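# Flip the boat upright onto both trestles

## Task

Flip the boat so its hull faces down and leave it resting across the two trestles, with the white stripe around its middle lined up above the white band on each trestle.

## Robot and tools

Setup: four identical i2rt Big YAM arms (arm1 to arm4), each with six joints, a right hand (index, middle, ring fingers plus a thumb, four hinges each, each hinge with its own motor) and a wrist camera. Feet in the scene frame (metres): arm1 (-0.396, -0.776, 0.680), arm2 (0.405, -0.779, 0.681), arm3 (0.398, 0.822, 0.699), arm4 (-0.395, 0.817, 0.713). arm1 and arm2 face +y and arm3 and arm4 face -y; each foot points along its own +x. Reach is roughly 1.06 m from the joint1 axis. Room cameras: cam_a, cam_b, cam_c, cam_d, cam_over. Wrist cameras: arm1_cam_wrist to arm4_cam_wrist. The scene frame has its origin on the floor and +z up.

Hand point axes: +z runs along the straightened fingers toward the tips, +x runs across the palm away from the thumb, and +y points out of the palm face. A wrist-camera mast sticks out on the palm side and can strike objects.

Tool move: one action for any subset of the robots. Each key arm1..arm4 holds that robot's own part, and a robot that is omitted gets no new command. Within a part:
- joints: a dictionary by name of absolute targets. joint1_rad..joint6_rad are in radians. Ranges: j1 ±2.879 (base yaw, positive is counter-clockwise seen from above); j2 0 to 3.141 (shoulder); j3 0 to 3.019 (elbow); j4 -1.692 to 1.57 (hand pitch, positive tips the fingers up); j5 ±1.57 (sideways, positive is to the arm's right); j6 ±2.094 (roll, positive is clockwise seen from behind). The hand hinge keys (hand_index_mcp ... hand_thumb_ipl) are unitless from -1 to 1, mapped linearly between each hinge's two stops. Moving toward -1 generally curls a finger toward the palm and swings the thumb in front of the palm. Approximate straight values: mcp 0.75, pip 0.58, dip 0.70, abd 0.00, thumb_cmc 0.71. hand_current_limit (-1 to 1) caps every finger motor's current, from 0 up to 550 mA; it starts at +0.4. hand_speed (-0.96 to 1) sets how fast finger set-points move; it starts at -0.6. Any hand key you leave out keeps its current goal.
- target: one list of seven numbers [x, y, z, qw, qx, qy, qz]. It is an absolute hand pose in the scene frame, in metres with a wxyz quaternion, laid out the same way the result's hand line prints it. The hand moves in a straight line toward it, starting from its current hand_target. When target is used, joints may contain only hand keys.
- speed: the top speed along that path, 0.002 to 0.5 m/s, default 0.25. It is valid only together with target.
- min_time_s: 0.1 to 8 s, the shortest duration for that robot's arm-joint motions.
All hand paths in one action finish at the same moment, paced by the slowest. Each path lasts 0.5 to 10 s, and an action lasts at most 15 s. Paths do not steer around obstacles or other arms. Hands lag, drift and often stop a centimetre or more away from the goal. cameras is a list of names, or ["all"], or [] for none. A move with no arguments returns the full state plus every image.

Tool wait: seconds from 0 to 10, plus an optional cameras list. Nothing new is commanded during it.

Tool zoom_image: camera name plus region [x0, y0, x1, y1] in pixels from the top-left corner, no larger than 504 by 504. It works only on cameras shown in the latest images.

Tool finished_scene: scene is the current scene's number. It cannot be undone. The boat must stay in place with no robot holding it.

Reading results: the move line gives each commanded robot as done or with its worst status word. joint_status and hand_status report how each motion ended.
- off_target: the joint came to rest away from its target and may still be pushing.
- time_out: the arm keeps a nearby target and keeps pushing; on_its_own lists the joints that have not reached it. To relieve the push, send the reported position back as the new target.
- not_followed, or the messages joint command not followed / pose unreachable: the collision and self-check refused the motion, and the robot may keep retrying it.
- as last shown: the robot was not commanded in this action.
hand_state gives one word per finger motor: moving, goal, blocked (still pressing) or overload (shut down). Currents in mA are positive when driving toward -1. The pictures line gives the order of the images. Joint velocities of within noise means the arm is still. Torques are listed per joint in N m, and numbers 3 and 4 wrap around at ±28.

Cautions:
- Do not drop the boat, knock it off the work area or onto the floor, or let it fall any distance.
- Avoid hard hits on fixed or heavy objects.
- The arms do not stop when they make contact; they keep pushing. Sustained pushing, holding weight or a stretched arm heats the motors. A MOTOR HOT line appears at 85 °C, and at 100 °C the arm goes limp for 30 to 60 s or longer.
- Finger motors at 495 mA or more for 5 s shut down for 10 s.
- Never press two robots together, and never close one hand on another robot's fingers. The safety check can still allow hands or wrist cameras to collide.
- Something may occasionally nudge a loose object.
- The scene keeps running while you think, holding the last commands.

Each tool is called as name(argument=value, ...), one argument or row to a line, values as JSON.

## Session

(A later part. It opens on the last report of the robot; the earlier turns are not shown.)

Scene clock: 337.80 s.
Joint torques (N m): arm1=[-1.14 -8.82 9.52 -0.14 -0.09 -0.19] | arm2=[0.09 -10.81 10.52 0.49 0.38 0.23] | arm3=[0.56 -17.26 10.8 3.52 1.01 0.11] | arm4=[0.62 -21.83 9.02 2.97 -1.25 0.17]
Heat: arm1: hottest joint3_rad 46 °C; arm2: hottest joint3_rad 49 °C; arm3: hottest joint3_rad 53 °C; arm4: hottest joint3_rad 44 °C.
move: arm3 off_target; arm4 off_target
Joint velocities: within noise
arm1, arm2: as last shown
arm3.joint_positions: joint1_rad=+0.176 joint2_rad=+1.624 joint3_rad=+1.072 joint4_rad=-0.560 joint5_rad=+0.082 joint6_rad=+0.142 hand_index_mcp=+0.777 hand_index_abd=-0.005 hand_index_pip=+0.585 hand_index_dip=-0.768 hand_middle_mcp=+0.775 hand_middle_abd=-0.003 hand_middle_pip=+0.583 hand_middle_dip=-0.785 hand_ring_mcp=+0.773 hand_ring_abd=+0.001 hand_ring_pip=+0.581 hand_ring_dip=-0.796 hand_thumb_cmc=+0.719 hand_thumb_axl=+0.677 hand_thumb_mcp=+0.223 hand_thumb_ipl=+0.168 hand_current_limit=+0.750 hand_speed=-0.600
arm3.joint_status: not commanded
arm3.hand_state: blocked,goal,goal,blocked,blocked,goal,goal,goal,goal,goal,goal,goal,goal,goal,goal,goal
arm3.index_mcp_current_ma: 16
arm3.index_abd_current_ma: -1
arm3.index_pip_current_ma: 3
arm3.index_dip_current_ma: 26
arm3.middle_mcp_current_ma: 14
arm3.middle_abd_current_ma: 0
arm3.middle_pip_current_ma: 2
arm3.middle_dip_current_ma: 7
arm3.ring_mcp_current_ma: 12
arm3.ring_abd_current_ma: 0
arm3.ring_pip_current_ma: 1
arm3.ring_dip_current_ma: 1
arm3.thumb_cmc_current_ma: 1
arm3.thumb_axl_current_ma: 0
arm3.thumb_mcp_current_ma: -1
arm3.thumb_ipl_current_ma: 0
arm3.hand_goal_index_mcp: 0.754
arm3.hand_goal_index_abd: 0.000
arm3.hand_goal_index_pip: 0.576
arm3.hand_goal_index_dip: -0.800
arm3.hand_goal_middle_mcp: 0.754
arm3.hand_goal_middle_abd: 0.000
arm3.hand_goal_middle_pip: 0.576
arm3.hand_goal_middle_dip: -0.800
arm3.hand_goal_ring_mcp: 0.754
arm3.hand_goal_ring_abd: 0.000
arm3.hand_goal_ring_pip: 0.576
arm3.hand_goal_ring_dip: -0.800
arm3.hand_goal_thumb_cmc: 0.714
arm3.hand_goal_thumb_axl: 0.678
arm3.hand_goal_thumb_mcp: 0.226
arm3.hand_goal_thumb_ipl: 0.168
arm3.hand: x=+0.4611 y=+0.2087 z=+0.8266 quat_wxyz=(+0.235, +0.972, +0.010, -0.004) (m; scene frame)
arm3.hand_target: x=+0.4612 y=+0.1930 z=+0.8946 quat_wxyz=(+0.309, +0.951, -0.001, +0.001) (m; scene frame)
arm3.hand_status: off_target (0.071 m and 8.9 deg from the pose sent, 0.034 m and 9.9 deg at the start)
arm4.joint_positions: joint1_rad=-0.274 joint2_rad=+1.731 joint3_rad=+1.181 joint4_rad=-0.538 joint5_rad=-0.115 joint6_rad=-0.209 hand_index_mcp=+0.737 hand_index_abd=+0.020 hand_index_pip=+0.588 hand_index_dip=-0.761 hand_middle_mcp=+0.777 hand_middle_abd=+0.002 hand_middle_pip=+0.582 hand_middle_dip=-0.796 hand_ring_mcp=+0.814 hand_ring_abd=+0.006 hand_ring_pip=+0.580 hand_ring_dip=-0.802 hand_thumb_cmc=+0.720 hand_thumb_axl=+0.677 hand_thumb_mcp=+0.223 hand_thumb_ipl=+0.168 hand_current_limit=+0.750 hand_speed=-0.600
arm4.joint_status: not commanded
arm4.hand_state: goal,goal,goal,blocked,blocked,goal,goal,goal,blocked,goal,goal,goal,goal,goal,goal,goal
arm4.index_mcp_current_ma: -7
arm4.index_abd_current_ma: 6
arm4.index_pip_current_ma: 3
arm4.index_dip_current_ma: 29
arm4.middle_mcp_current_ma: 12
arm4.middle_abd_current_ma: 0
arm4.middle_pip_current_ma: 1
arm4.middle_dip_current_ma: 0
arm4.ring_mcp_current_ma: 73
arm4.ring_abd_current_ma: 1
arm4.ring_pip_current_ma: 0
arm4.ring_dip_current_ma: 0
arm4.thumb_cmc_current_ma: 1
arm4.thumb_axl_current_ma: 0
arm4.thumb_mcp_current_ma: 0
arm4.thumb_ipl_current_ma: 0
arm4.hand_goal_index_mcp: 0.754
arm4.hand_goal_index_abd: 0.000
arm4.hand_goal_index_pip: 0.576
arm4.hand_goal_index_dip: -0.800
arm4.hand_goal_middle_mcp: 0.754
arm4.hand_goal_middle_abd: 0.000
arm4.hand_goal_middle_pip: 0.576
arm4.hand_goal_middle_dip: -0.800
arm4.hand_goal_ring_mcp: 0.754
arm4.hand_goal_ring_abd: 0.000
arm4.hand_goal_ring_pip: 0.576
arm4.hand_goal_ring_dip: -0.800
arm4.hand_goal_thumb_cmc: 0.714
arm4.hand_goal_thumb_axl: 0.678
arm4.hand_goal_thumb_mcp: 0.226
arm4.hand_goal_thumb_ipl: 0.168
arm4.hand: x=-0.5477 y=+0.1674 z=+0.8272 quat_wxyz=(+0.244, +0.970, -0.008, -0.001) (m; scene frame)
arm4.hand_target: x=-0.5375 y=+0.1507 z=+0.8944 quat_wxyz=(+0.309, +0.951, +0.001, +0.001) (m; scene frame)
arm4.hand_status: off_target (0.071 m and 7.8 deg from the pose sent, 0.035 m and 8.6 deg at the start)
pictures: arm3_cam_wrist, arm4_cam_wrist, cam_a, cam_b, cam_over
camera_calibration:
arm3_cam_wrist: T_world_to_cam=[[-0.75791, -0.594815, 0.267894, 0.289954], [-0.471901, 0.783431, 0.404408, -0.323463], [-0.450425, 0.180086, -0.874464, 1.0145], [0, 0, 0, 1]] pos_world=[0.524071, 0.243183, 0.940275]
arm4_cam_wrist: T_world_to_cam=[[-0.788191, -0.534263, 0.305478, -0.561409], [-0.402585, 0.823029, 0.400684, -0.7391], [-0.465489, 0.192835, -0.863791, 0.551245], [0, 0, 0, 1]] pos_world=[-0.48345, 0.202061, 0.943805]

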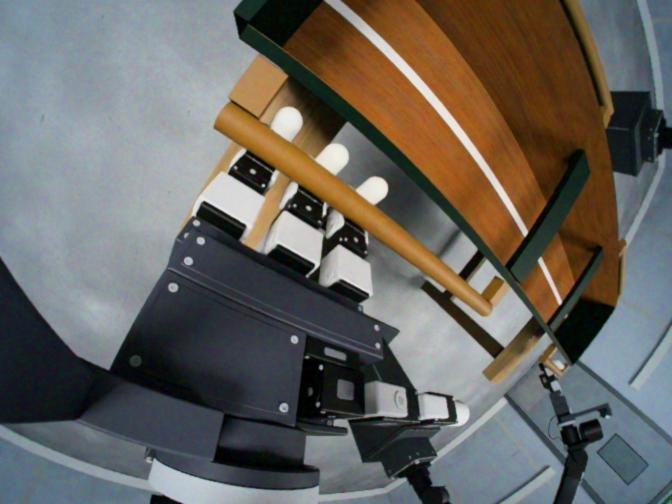

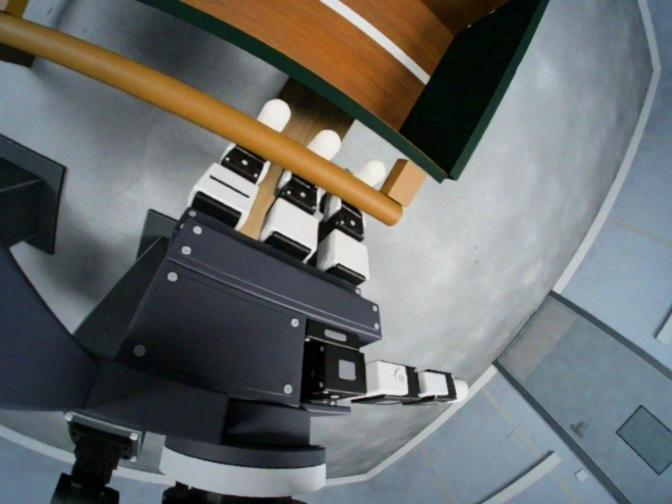

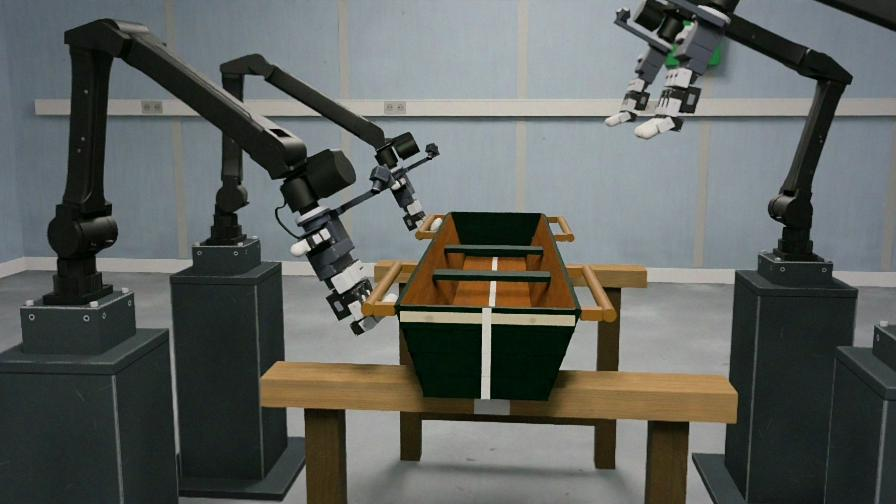

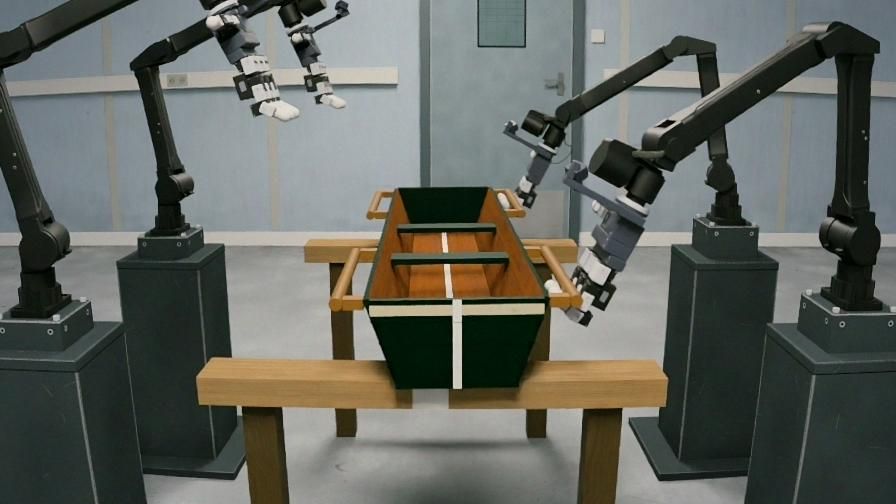

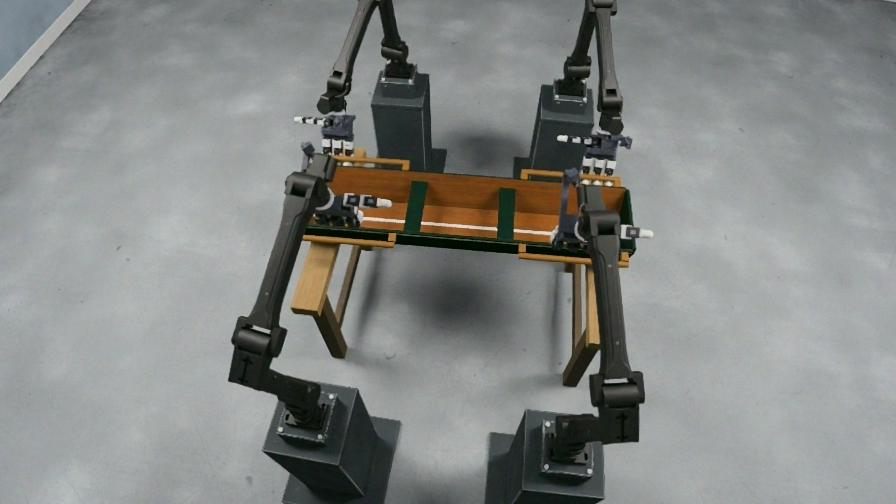

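move(
  arm3={"target": [0.462, 0.190, 0.850, 0.3090, 0.9511, 0, 0], "speed": 0.05},
  arm4={"target": [-0.538, 0.150, 0.850, 0.3090, 0.9511, 0, 0], "speed": 0.05},
  cameras=["arm3_cam_wrist", "arm4_cam_wrist", "cam_a", "cam_b", "cam_over"],
)

zoom_image(
  camera="cam_a",
  region=[340, 280, 640, 440],
)

zoom_image(
  camera="cam_b",
  region=[310, 260, 620, 430],
)

Scene clock: 340.67 s.
Joint torques (N m): arm1=[-1.08 -8.7 9.54 -0.13 -0.09 -0.19] | arm2=[0.32 -11.05 10.58 0.51 0.39 0.2] | arm3=[0.5 -12.57 10.58 4.67 0.58 0.1] | arm4=[1.03 -15.33 8.53 3.54 -0.5 0.16]
Heat: arm1: hottest joint3_rad 46 °C; arm2: hottest joint3_rad 49 °C; arm3: hottest joint3_rad 52 °C; arm4: hottest joint3_rad 44 °C.
move: arm3 off_target; arm4 off_target
Joint velocities: within noise
arm1, arm2: as last shown
arm3.joint_positions: joint1_rad=+0.178 joint2_rad=+1.618 joint3_rad=+1.019 joint4_rad=-0.462 joint5_rad=+0.093 joint6_rad=+0.144 hand_index_mcp=+0.777 hand_index_abd=-0.003 hand_index_pip=+0.581 hand_index_dip=-0.796 hand_middle_mcp=+0.775 hand_middle_abd=-0.003 hand_middle_pip=+0.582 hand_middle_dip=-0.797 hand_ring_mcp=+0.774 hand_ring_abd=+0.001 hand_ring_pip=+0.581 hand_ring_dip=-0.796 hand_thumb_cmc=+0.719 hand_thumb_axl=+0.677 hand_thumb_mcp=+0.223 hand_thumb_ipl=+0.168 hand_current_limit=+0.750 hand_speed=-0.600
arm3.joint_status: not commanded
arm3.hand_state: blocked,goal,goal,goal,blocked,goal,goal,goal,goal,goal,goal,goal,goal,goal,goal,goal
arm3.index_mcp_current_ma: 16
arm3.index_abd_current_ma: 0
arm3.index_pip_current_ma: 1
arm3.index_dip_current_ma: 1
arm3.middle_mcp_current_ma: 14
arm3.middle_abd_current_ma: 0
arm3.middle_pip_current_ma: 1
arm3.middle_dip_current_ma: 0
arm3.ring_mcp_current_ma: 12
arm3.ring_abd_current_ma: 0
arm3.ring_pip_current_ma: 1
arm3.ring_dip_current_ma: 1
arm3.thumb_cmc_current_ma: 1
arm3.thumb_axl_current_ma: 0
arm3.thumb_mcp_current_ma: -1
arm3.thumb_ipl_current_ma: 0
arm3.hand_goal_index_mcp: 0.754
arm3.hand_goal_index_abd: 0.000
arm3.hand_goal_index_pip: 0.576
arm3.hand_goal_index_dip: -0.800
arm3.hand_goal_middle_mcp: 0.754
arm3.hand_goal_middle_abd: 0.000
arm3.hand_goal_middle_pip: 0.576
arm3.hand_goal_middle_dip: -0.800
arm3.hand_goal_ring_mcp: 0.754
arm3.hand_goal_ring_abd: 0.000
arm3.hand_goal_ring_pip: 0.576
arm3.hand_goal_ring_dip: -0.800
arm3.hand_goal_thumb_cmc: 0.714
arm3.hand_goal_thumb_axl: 0.678
arm3.hand_goal_thumb_mcp: 0.226
arm3.hand_goal_thumb_ipl: 0.168
arm3.hand: x=+0.4600 y=+0.2118 z=+0.8214 quat_wxyz=(+0.260, +0.966, +0.008, -0.004) (m; scene frame)
arm3.hand_target: x=+0.4619 y=+0.1922 z=+0.8504 quat_wxyz=(+0.308, +0.952, +0.000, +0.001) (m; scene frame)
arm3.hand_status: off_target (0.036 m and 5.9 deg from the pose sent, 0.030 m and 8.9 deg at the start)
arm4.joint_positions: joint1_rad=-0.275 joint2_rad=+1.728 joint3_rad=+1.125 joint4_rad=-0.436 joint5_rad=-0.134 joint6_rad=-0.209 hand_index_mcp=+0.755 hand_index_abd=+0.004 hand_index_pip=+0.581 hand_index_dip=-0.797 hand_middle_mcp=+0.777 hand_middle_abd=+0.002 hand_middle_pip=+0.581 hand_middle_dip=-0.796 hand_ring_mcp=+0.814 hand_ring_abd=+0.001 hand_ring_pip=+0.580 hand_ring_dip=-0.802 hand_thumb_cmc=+0.720 hand_thumb_axl=+0.677 hand_thumb_mcp=+0.223 hand_thumb_ipl=+0.168 hand_current_limit=+0.750 hand_speed=-0.600
arm4.joint_status: not commanded
arm4.hand_state: goal,goal,goal,goal,blocked,goal,goal,goal,blocked,goal,goal,goal,goal,goal,goal,goal
arm4.index_mcp_current_ma: 0
arm4.index_abd_current_ma: 0
arm4.index_pip_current_ma: 1
arm4.index_dip_current_ma: 0
arm4.middle_mcp_current_ma: 12
arm4.middle_abd_current_ma: 0
arm4.middle_pip_current_ma: 1
arm4.middle_dip_current_ma: 0
arm4.ring_mcp_current_ma: 73
arm4.ring_abd_current_ma: 0
arm4.ring_pip_current_ma: 0
arm4.ring_dip_current_ma: 0
arm4.thumb_cmc_current_ma: 1
arm4.thumb_axl_current_ma: 0
arm4.thumb_mcp_current_ma: 0
arm4.thumb_ipl_current_ma: 0
arm4.hand_goal_index_mcp: 0.754
arm4.hand_goal_index_abd: 0.000
arm4.hand_goal_index_pip: 0.576
arm4.hand_goal_index_dip: -0.800
arm4.hand_goal_middle_mcp: 0.754
arm4.hand_goal_middle_abd: 0.000
arm4.hand_goal_middle_pip: 0.576
arm4.hand_goal_middle_dip: -0.800
arm4.hand_goal_ring_mcp: 0.754
arm4.hand_goal_ring_abd: 0.000
arm4.hand_goal_ring_pip: 0.576
arm4.hand_goal_ring_dip: -0.800
arm4.hand_goal_thumb_cmc: 0.714
arm4.hand_goal_thumb_axl: 0.678
arm4.hand_goal_thumb_mcp: 0.226
arm4.hand_goal_thumb_ipl: 0.168
arm4.hand: x=-0.5445 y=+0.1701 z=+0.8213 quat_wxyz=(+0.269, +0.963, -0.004, +0.001) (m; scene frame)
arm4.hand_target: x=-0.5375 y=+0.1515 z=+0.8504 quat_wxyz=(+0.309, +0.951, +0.000, +0.001) (m; scene frame)
arm4.hand_status: off_target (0.036 m and 4.8 deg from the pose sent, 0.030 m and 7.8 deg at the start)
pictures: arm3_cam_wrist, arm4_cam_wrist, cam_a, cam_b, cam_over
camera_calibration:
arm3_cam_wrist: T_world_to_cam=[[-0.760431, -0.577343, 0.297355, 0.265593], [-0.468917, 0.804911, 0.363642, -0.296612], [-0.449291, 0.13709, -0.882805, 1.02427], [0, 0, 0, 1]] pos_world=[0.523076, 0.251667, 0.933119]
arm4_cam_wrist: T_world_to_cam=[[-0.784911, -0.523479, 0.331488, -0.577022], [-0.410188, 0.839979, 0.355219, -0.707331], [-0.464393, 0.142843, -0.874034, 0.564601], [0, 0, 0, 1]] pos_world=[-0.480853, 0.211435, 0.936013]

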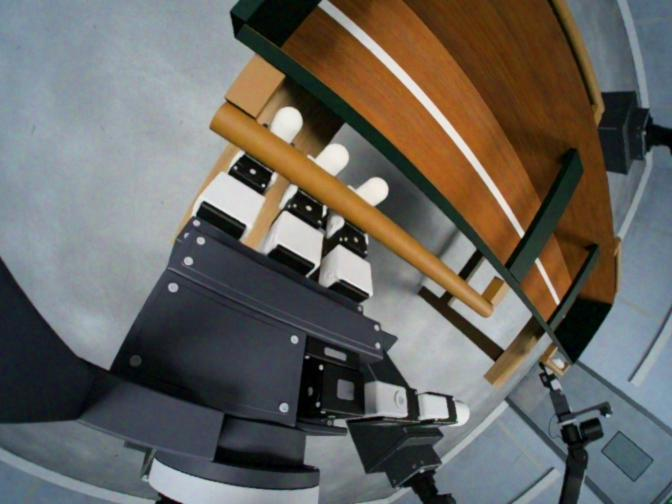

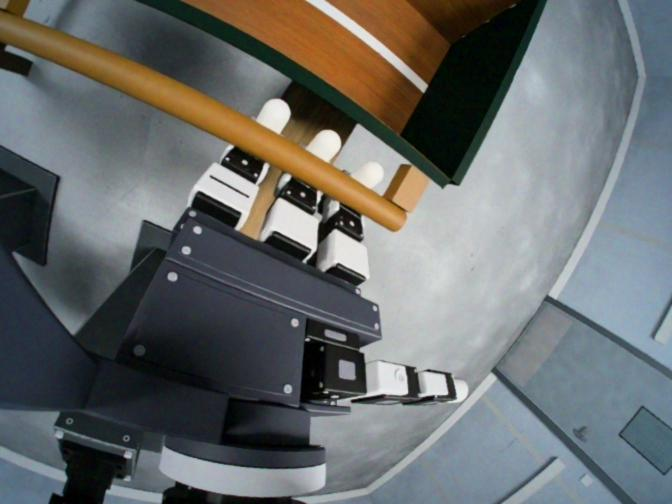

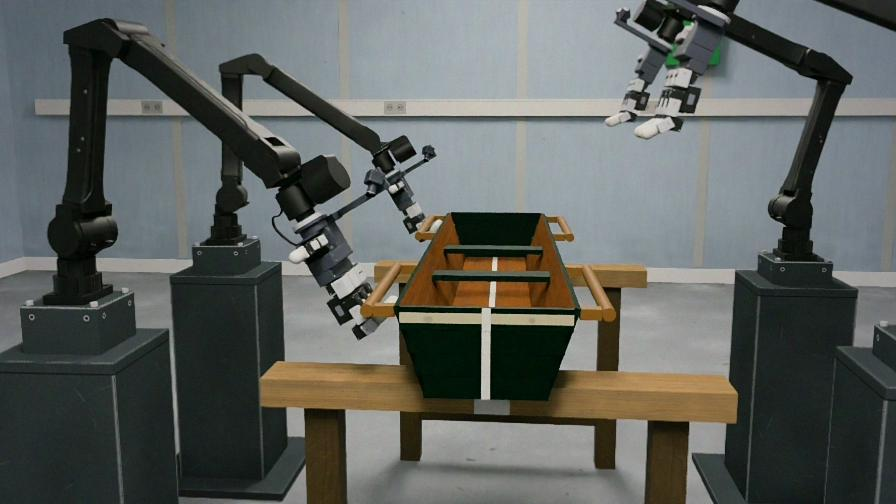

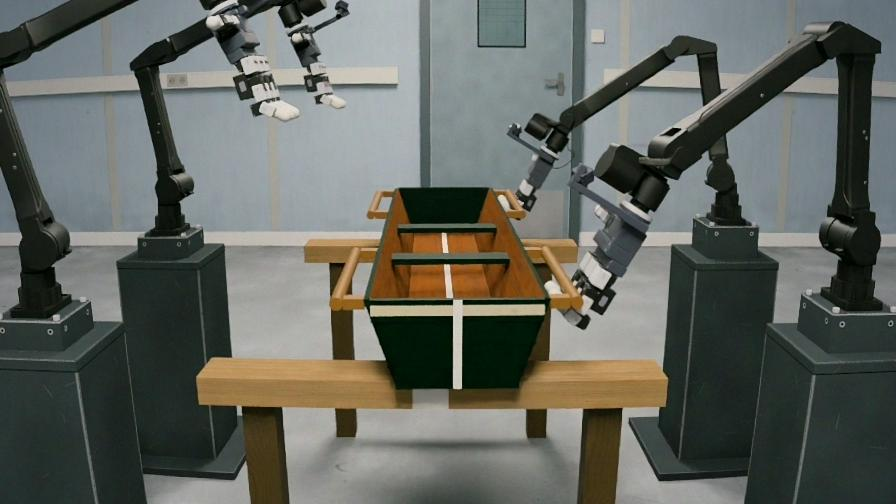

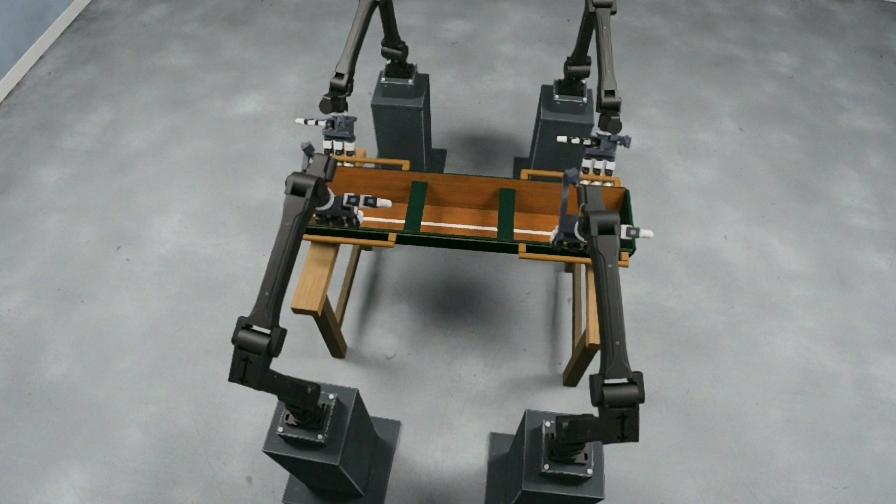

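Scaled by 1.680 from the camera's 896x504 image, which has a finer 1280x720 frame.

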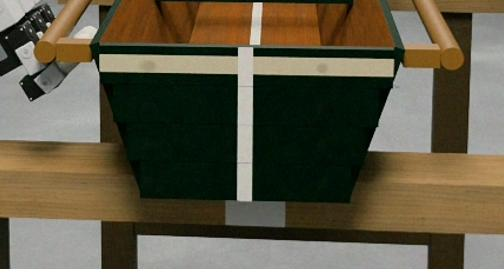

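Scaled by 1.626 from the camera's 896x504 image, which has a finer 1280x720 frame.

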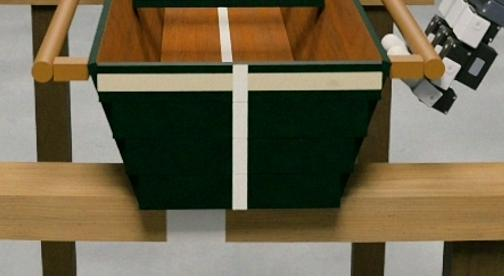

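move(
  arm3={"target": [0.462, 0.135, 0.845, 0.3090, 0.9511, 0, 0], "speed": 0.05},
  cameras=["cam_a", "cam_b"],
)

zoom_image(
  camera="cam_a",
  region=[340, 280, 640, 440],
)

zoom_image(
  camera="cam_b",
  region=[310, 260, 620, 430],
)

Scene clock: 344.07 s.
Joint torques (N m): arm1=[-1.08 -8.76 9.54 -0.14 -0.09 -0.18] | arm2=[0.32 -10.64 10.55 0.38 0.37 0.21] | arm3=[-1.67 -14.33 17.03 2.43 0.28 -0.1] | arm4=[1.14 -15.91 8.66 3.38 -0.5 0.18]
Heat: arm1: hottest joint3_rad 46 °C; arm2: hottest joint3_rad 49 °C; arm3: hottest joint3_rad 52 °C; arm4: hottest joint3_rad 44 °C.
move: arm3 off_target
Joint velocities: within noise
arm1, arm2, arm4: as last shown
arm3.joint_positions: joint1_rad=+0.176 joint2_rad=+1.732 joint3_rad=+1.072 joint4_rad=-0.439 joint5_rad=+0.094 joint6_rad=+0.144 hand_index_mcp=+0.772 hand_index_abd=-0.003 hand_index_pip=+0.579 hand_index_dip=-0.796 hand_middle_mcp=+0.768 hand_middle_abd=-0.003 hand_middle_pip=+0.580 hand_middle_dip=-0.797 hand_ring_mcp=+0.764 hand_ring_abd=+0.001 hand_ring_pip=+0.580 hand_ring_dip=-0.796 hand_thumb_cmc=+0.719 hand_thumb_axl=+0.677 hand_thumb_mcp=+0.223 hand_thumb_ipl=+0.168 hand_current_limit=+0.750 hand_speed=-0.600
arm3.joint_status: not commanded
arm3.hand_state: goal,goal,goal,goal,goal,goal,goal,goal,goal,goal,goal,goal,goal,goal,goal,goal
arm3.index_mcp_current_ma: 10
arm3.index_abd_current_ma: 0
arm3.index_pip_current_ma: 0
arm3.index_dip_current_ma: 1
arm3.middle_mcp_current_ma: 7
arm3.middle_abd_current_ma: 0
arm3.middle_pip_current_ma: 1
arm3.middle_dip_current_ma: 0
arm3.ring_mcp_current_ma: 4
arm3.ring_abd_current_ma: 0
arm3.ring_pip_current_ma: 1
arm3.ring_dip_current_ma: 1
arm3.thumb_cmc_current_ma: 1
arm3.thumb_axl_current_ma: 0
arm3.thumb_mcp_current_ma: -1
arm3.thumb_ipl_current_ma: 0
arm3.hand_goal_index_mcp: 0.754
arm3.hand_goal_index_abd: 0.000
arm3.hand_goal_index_pip: 0.576
arm3.hand_goal_index_dip: -0.800
arm3.hand_goal_middle_mcp: 0.754
arm3.hand_goal_middle_abd: 0.000
arm3.hand_goal_middle_pip: 0.576
arm3.hand_goal_middle_dip: -0.800
arm3.hand_goal_ring_mcp: 0.754
arm3.hand_goal_ring_abd: 0.000
arm3.hand_goal_ring_pip: 0.576
arm3.hand_goal_ring_dip: -0.800
arm3.hand_goal_thumb_cmc: 0.714
arm3.hand_goal_thumb_axl: 0.678
arm3.hand_goal_thumb_mcp: 0.226
arm3.hand_goal_thumb_ipl: 0.168
arm3.hand: x=+0.4624 y=+0.1898 z=+0.7842 quat_wxyz=(+0.243, +0.970, +0.008, -0.008) (m; scene frame)
arm3.hand_target: x=+0.4605 y=+0.1445 z=+0.8481 quat_wxyz=(+0.309, +0.951, +0.000, -0.001) (m; scene frame)
arm3.hand_status: off_target (0.082 m and 8.0 deg from the pose sent, 0.080 m and 5.9 deg at the start)
pictures: cam_a, cam_b

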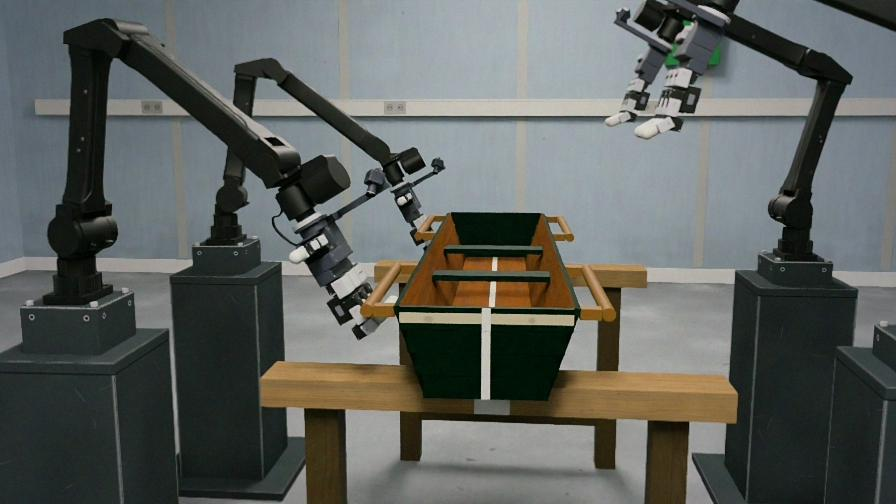

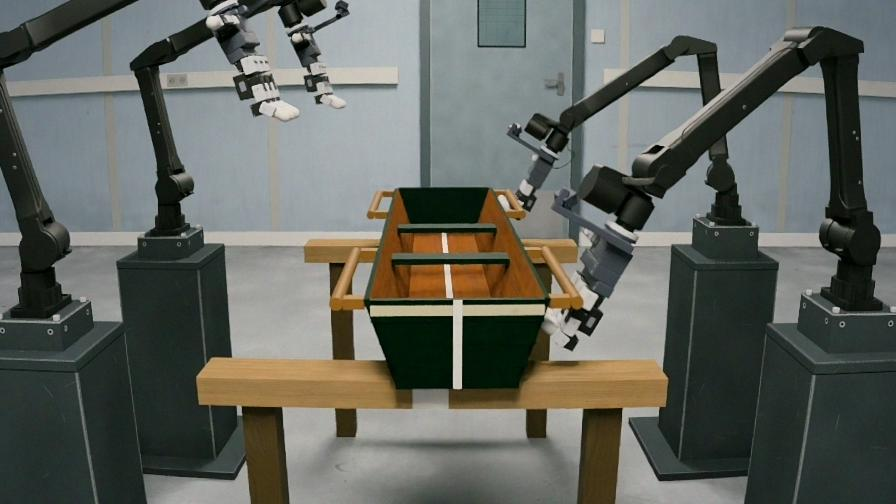

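Scaled by 1.680 from the camera's 896x504 image, which has a finer 1280x720 frame.

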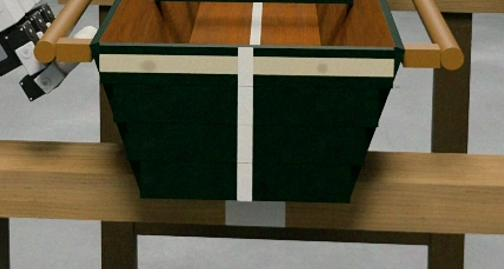

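Scaled by 1.626 from the camera's 896x504 image, which has a finer 1280x720 frame.

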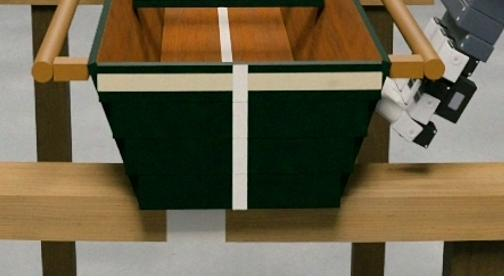

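move(
  arm3={"target": [0.462, 0.330, 0.86, 0.5, 0.866, 0, 0], "speed": 0.15},
  arm4={"target": [-0.538, 0.180, 0.83, 0.3090, 0.9511, 0, 0], "speed": 0.1},
  cameras=["cam_a", "cam_b"],
)

Scene clock: 352.63 s.
Joint torques (N m): arm1=[-1.14 -8.82 9.52 -0.13 -0.09 -0.18] | arm2=[0.67 -10.7 10.63 0.51 0.37 0.23] | arm3=[1.73 -11.75 6.98 4.88 0.62 0.05] | arm4=[-0.21 -16.5 6.89 2.39 -0.34 0.04]
Heat: arm1: hottest joint3_rad 45 °C; arm2: hottest joint3_rad 49 °C; arm3: hottest joint3_rad 52 °C; arm4: hottest joint3_rad 43 °C.
move: arm3 off_target; arm4 off_target
Joint velocities: within noise
arm1, arm2: as last shown
arm3.joint_positions: joint1_rad=+0.248 joint2_rad=+1.436 joint3_rad=+0.463 joint4_rad=+0.317 joint5_rad=+0.222 joint6_rad=+0.129 hand_index_mcp=+0.776 hand_index_abd=+0.005 hand_index_pip=+0.610 hand_index_dip=-0.741 hand_middle_mcp=+0.768 hand_middle_abd=-0.003 hand_middle_pip=+0.583 hand_middle_dip=-0.797 hand_ring_mcp=+0.788 hand_ring_abd=+0.001 hand_ring_pip=+0.579 hand_ring_dip=-0.797 hand_thumb_cmc=+0.719 hand_thumb_axl=+0.677 hand_thumb_mcp=+0.223 hand_thumb_ipl=+0.168 hand_current_limit=+0.750 hand_speed=-0.600
arm3.joint_status: not commanded
arm3.hand_state: blocked,goal,blocked,blocked,goal,goal,goal,goal,blocked,goal,goal,goal,goal,goal,goal,goal
arm3.index_mcp_current_ma: 15
arm3.index_abd_current_ma: 1
arm3.index_pip_current_ma: 28
arm3.index_dip_current_ma: 78
arm3.middle_mcp_current_ma: 7
arm3.middle_abd_current_ma: 0
arm3.middle_pip_current_ma: 2
arm3.middle_dip_current_ma: 0
arm3.ring_mcp_current_ma: 32
arm3.ring_abd_current_ma: 0
arm3.ring_pip_current_ma: 0
arm3.ring_dip_current_ma: 0
arm3.thumb_cmc_current_ma: 1
arm3.thumb_axl_current_ma: 0
arm3.thumb_mcp_current_ma: -1
arm3.thumb_ipl_current_ma: 0
arm3.hand_goal_index_mcp: 0.754
arm3.hand_goal_index_abd: 0.000
arm3.hand_goal_index_pip: 0.576
arm3.hand_goal_index_dip: -0.800
arm3.hand_goal_middle_mcp: 0.754
arm3.hand_goal_middle_abd: 0.000
arm3.hand_goal_middle_pip: 0.576
arm3.hand_goal_middle_dip: -0.800
arm3.hand_goal_ring_mcp: 0.754
arm3.hand_goal_ring_abd: 0.000
arm3.hand_goal_ring_pip: 0.576
arm3.hand_goal_ring_dip: -0.800
arm3.hand_goal_thumb_cmc: 0.714
arm3.hand_goal_thumb_axl: 0.678
arm3.hand_goal_thumb_mcp: 0.226
arm3.hand_goal_thumb_ipl: 0.168
arm3.hand: x=+0.4524 y=+0.3308 z=+0.8236 quat_wxyz=(+0.454, +0.891, +0.008, -0.015) (m; scene frame)
arm3.hand_target: x=+0.4622 y=+0.3291 z=+0.8589 quat_wxyz=(+0.499, +0.866, +0.005, +0.000) (m; scene frame)
arm3.hand_status: off_target (0.038 m and 6.2 deg from the pose sent, 0.159 m and 32.0 deg at the start)
arm4.joint_positions: joint1_rad=-0.275 joint2_rad=+1.713 joint3_rad=+1.038 joint4_rad=-0.334 joint5_rad=-0.144 joint6_rad=-0.202 hand_index_mcp=+0.756 hand_index_abd=+0.004 hand_index_pip=+0.581 hand_index_dip=-0.797 hand_middle_mcp=+0.767 hand_middle_abd=+0.002 hand_middle_pip=+0.581 hand_middle_dip=-0.796 hand_ring_mcp=+0.767 hand_ring_abd=+0.001 hand_ring_pip=+0.580 hand_ring_dip=-0.802 hand_thumb_cmc=+0.720 hand_thumb_axl=+0.677 hand_thumb_mcp=+0.223 hand_thumb_ipl=+0.168 hand_current_limit=+0.750 hand_speed=-0.600
arm4.joint_status: not commanded
arm4.hand_state: goal,goal,goal,goal,goal,goal,goal,goal,goal,goal,goal,goal,goal,goal,goal,goal
arm4.index_mcp_current_ma: 0
arm4.index_abd_current_ma: 0
arm4.index_pip_current_ma: 1
arm4.index_dip_current_ma: 0
arm4.middle_mcp_current_ma: 4
arm4.middle_abd_current_ma: 0
arm4.middle_pip_current_ma: 1
arm4.middle_dip_current_ma: 0
arm4.ring_mcp_current_ma: 4
arm4.ring_abd_current_ma: 0
arm4.ring_pip_current_ma: 0
arm4.ring_dip_current_ma: 0
arm4.thumb_cmc_current_ma: 1
arm4.thumb_axl_current_ma: 0
arm4.thumb_mcp_current_ma: 0
arm4.thumb_ipl_current_ma: 0
arm4.hand_goal_index_mcp: 0.754
arm4.hand_goal_index_abd: 0.000
arm4.hand_goal_index_pip: 0.576
arm4.hand_goal_index_dip: -0.800
arm4.hand_goal_middle_mcp: 0.754
arm4.hand_goal_middle_abd: 0.000
arm4.hand_goal_middle_pip: 0.576
arm4.hand_goal_middle_dip: -0.800
arm4.hand_goal_ring_mcp: 0.754
arm4.hand_goal_ring_abd: 0.000
arm4.hand_goal_ring_pip: 0.576
arm4.hand_goal_ring_dip: -0.800
arm4.hand_goal_thumb_cmc: 0.714
arm4.hand_goal_thumb_axl: 0.678
arm4.hand_goal_thumb_mcp: 0.226
arm4.hand_goal_thumb_ipl: 0.168
arm4.hand: x=-0.5390 y=+0.1866 z=+0.8067 quat_wxyz=(+0.284, +0.959, -0.006, +0.004) (m; scene frame)
arm4.hand_target: x=-0.5386 y=+0.1802 z=+0.8300 quat_wxyz=(+0.309, +0.951, -0.004, +0.001) (m; scene frame)
arm4.hand_status: off_target (0.024 m and 3.1 deg from the pose sent, 0.015 m and 4.8 deg at the start)
pictures: cam_a, cam_b

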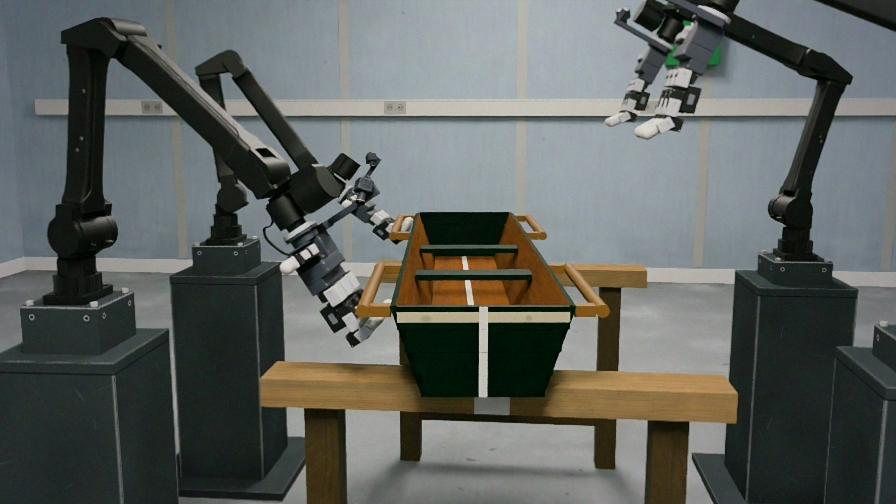

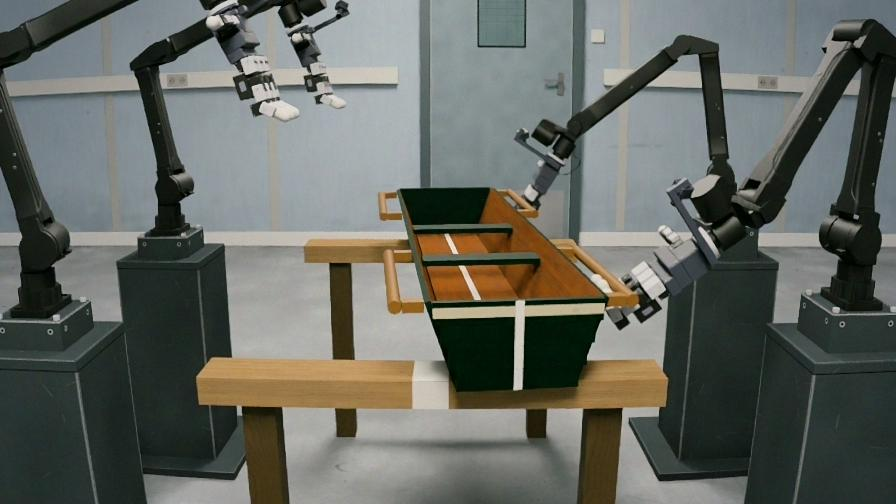

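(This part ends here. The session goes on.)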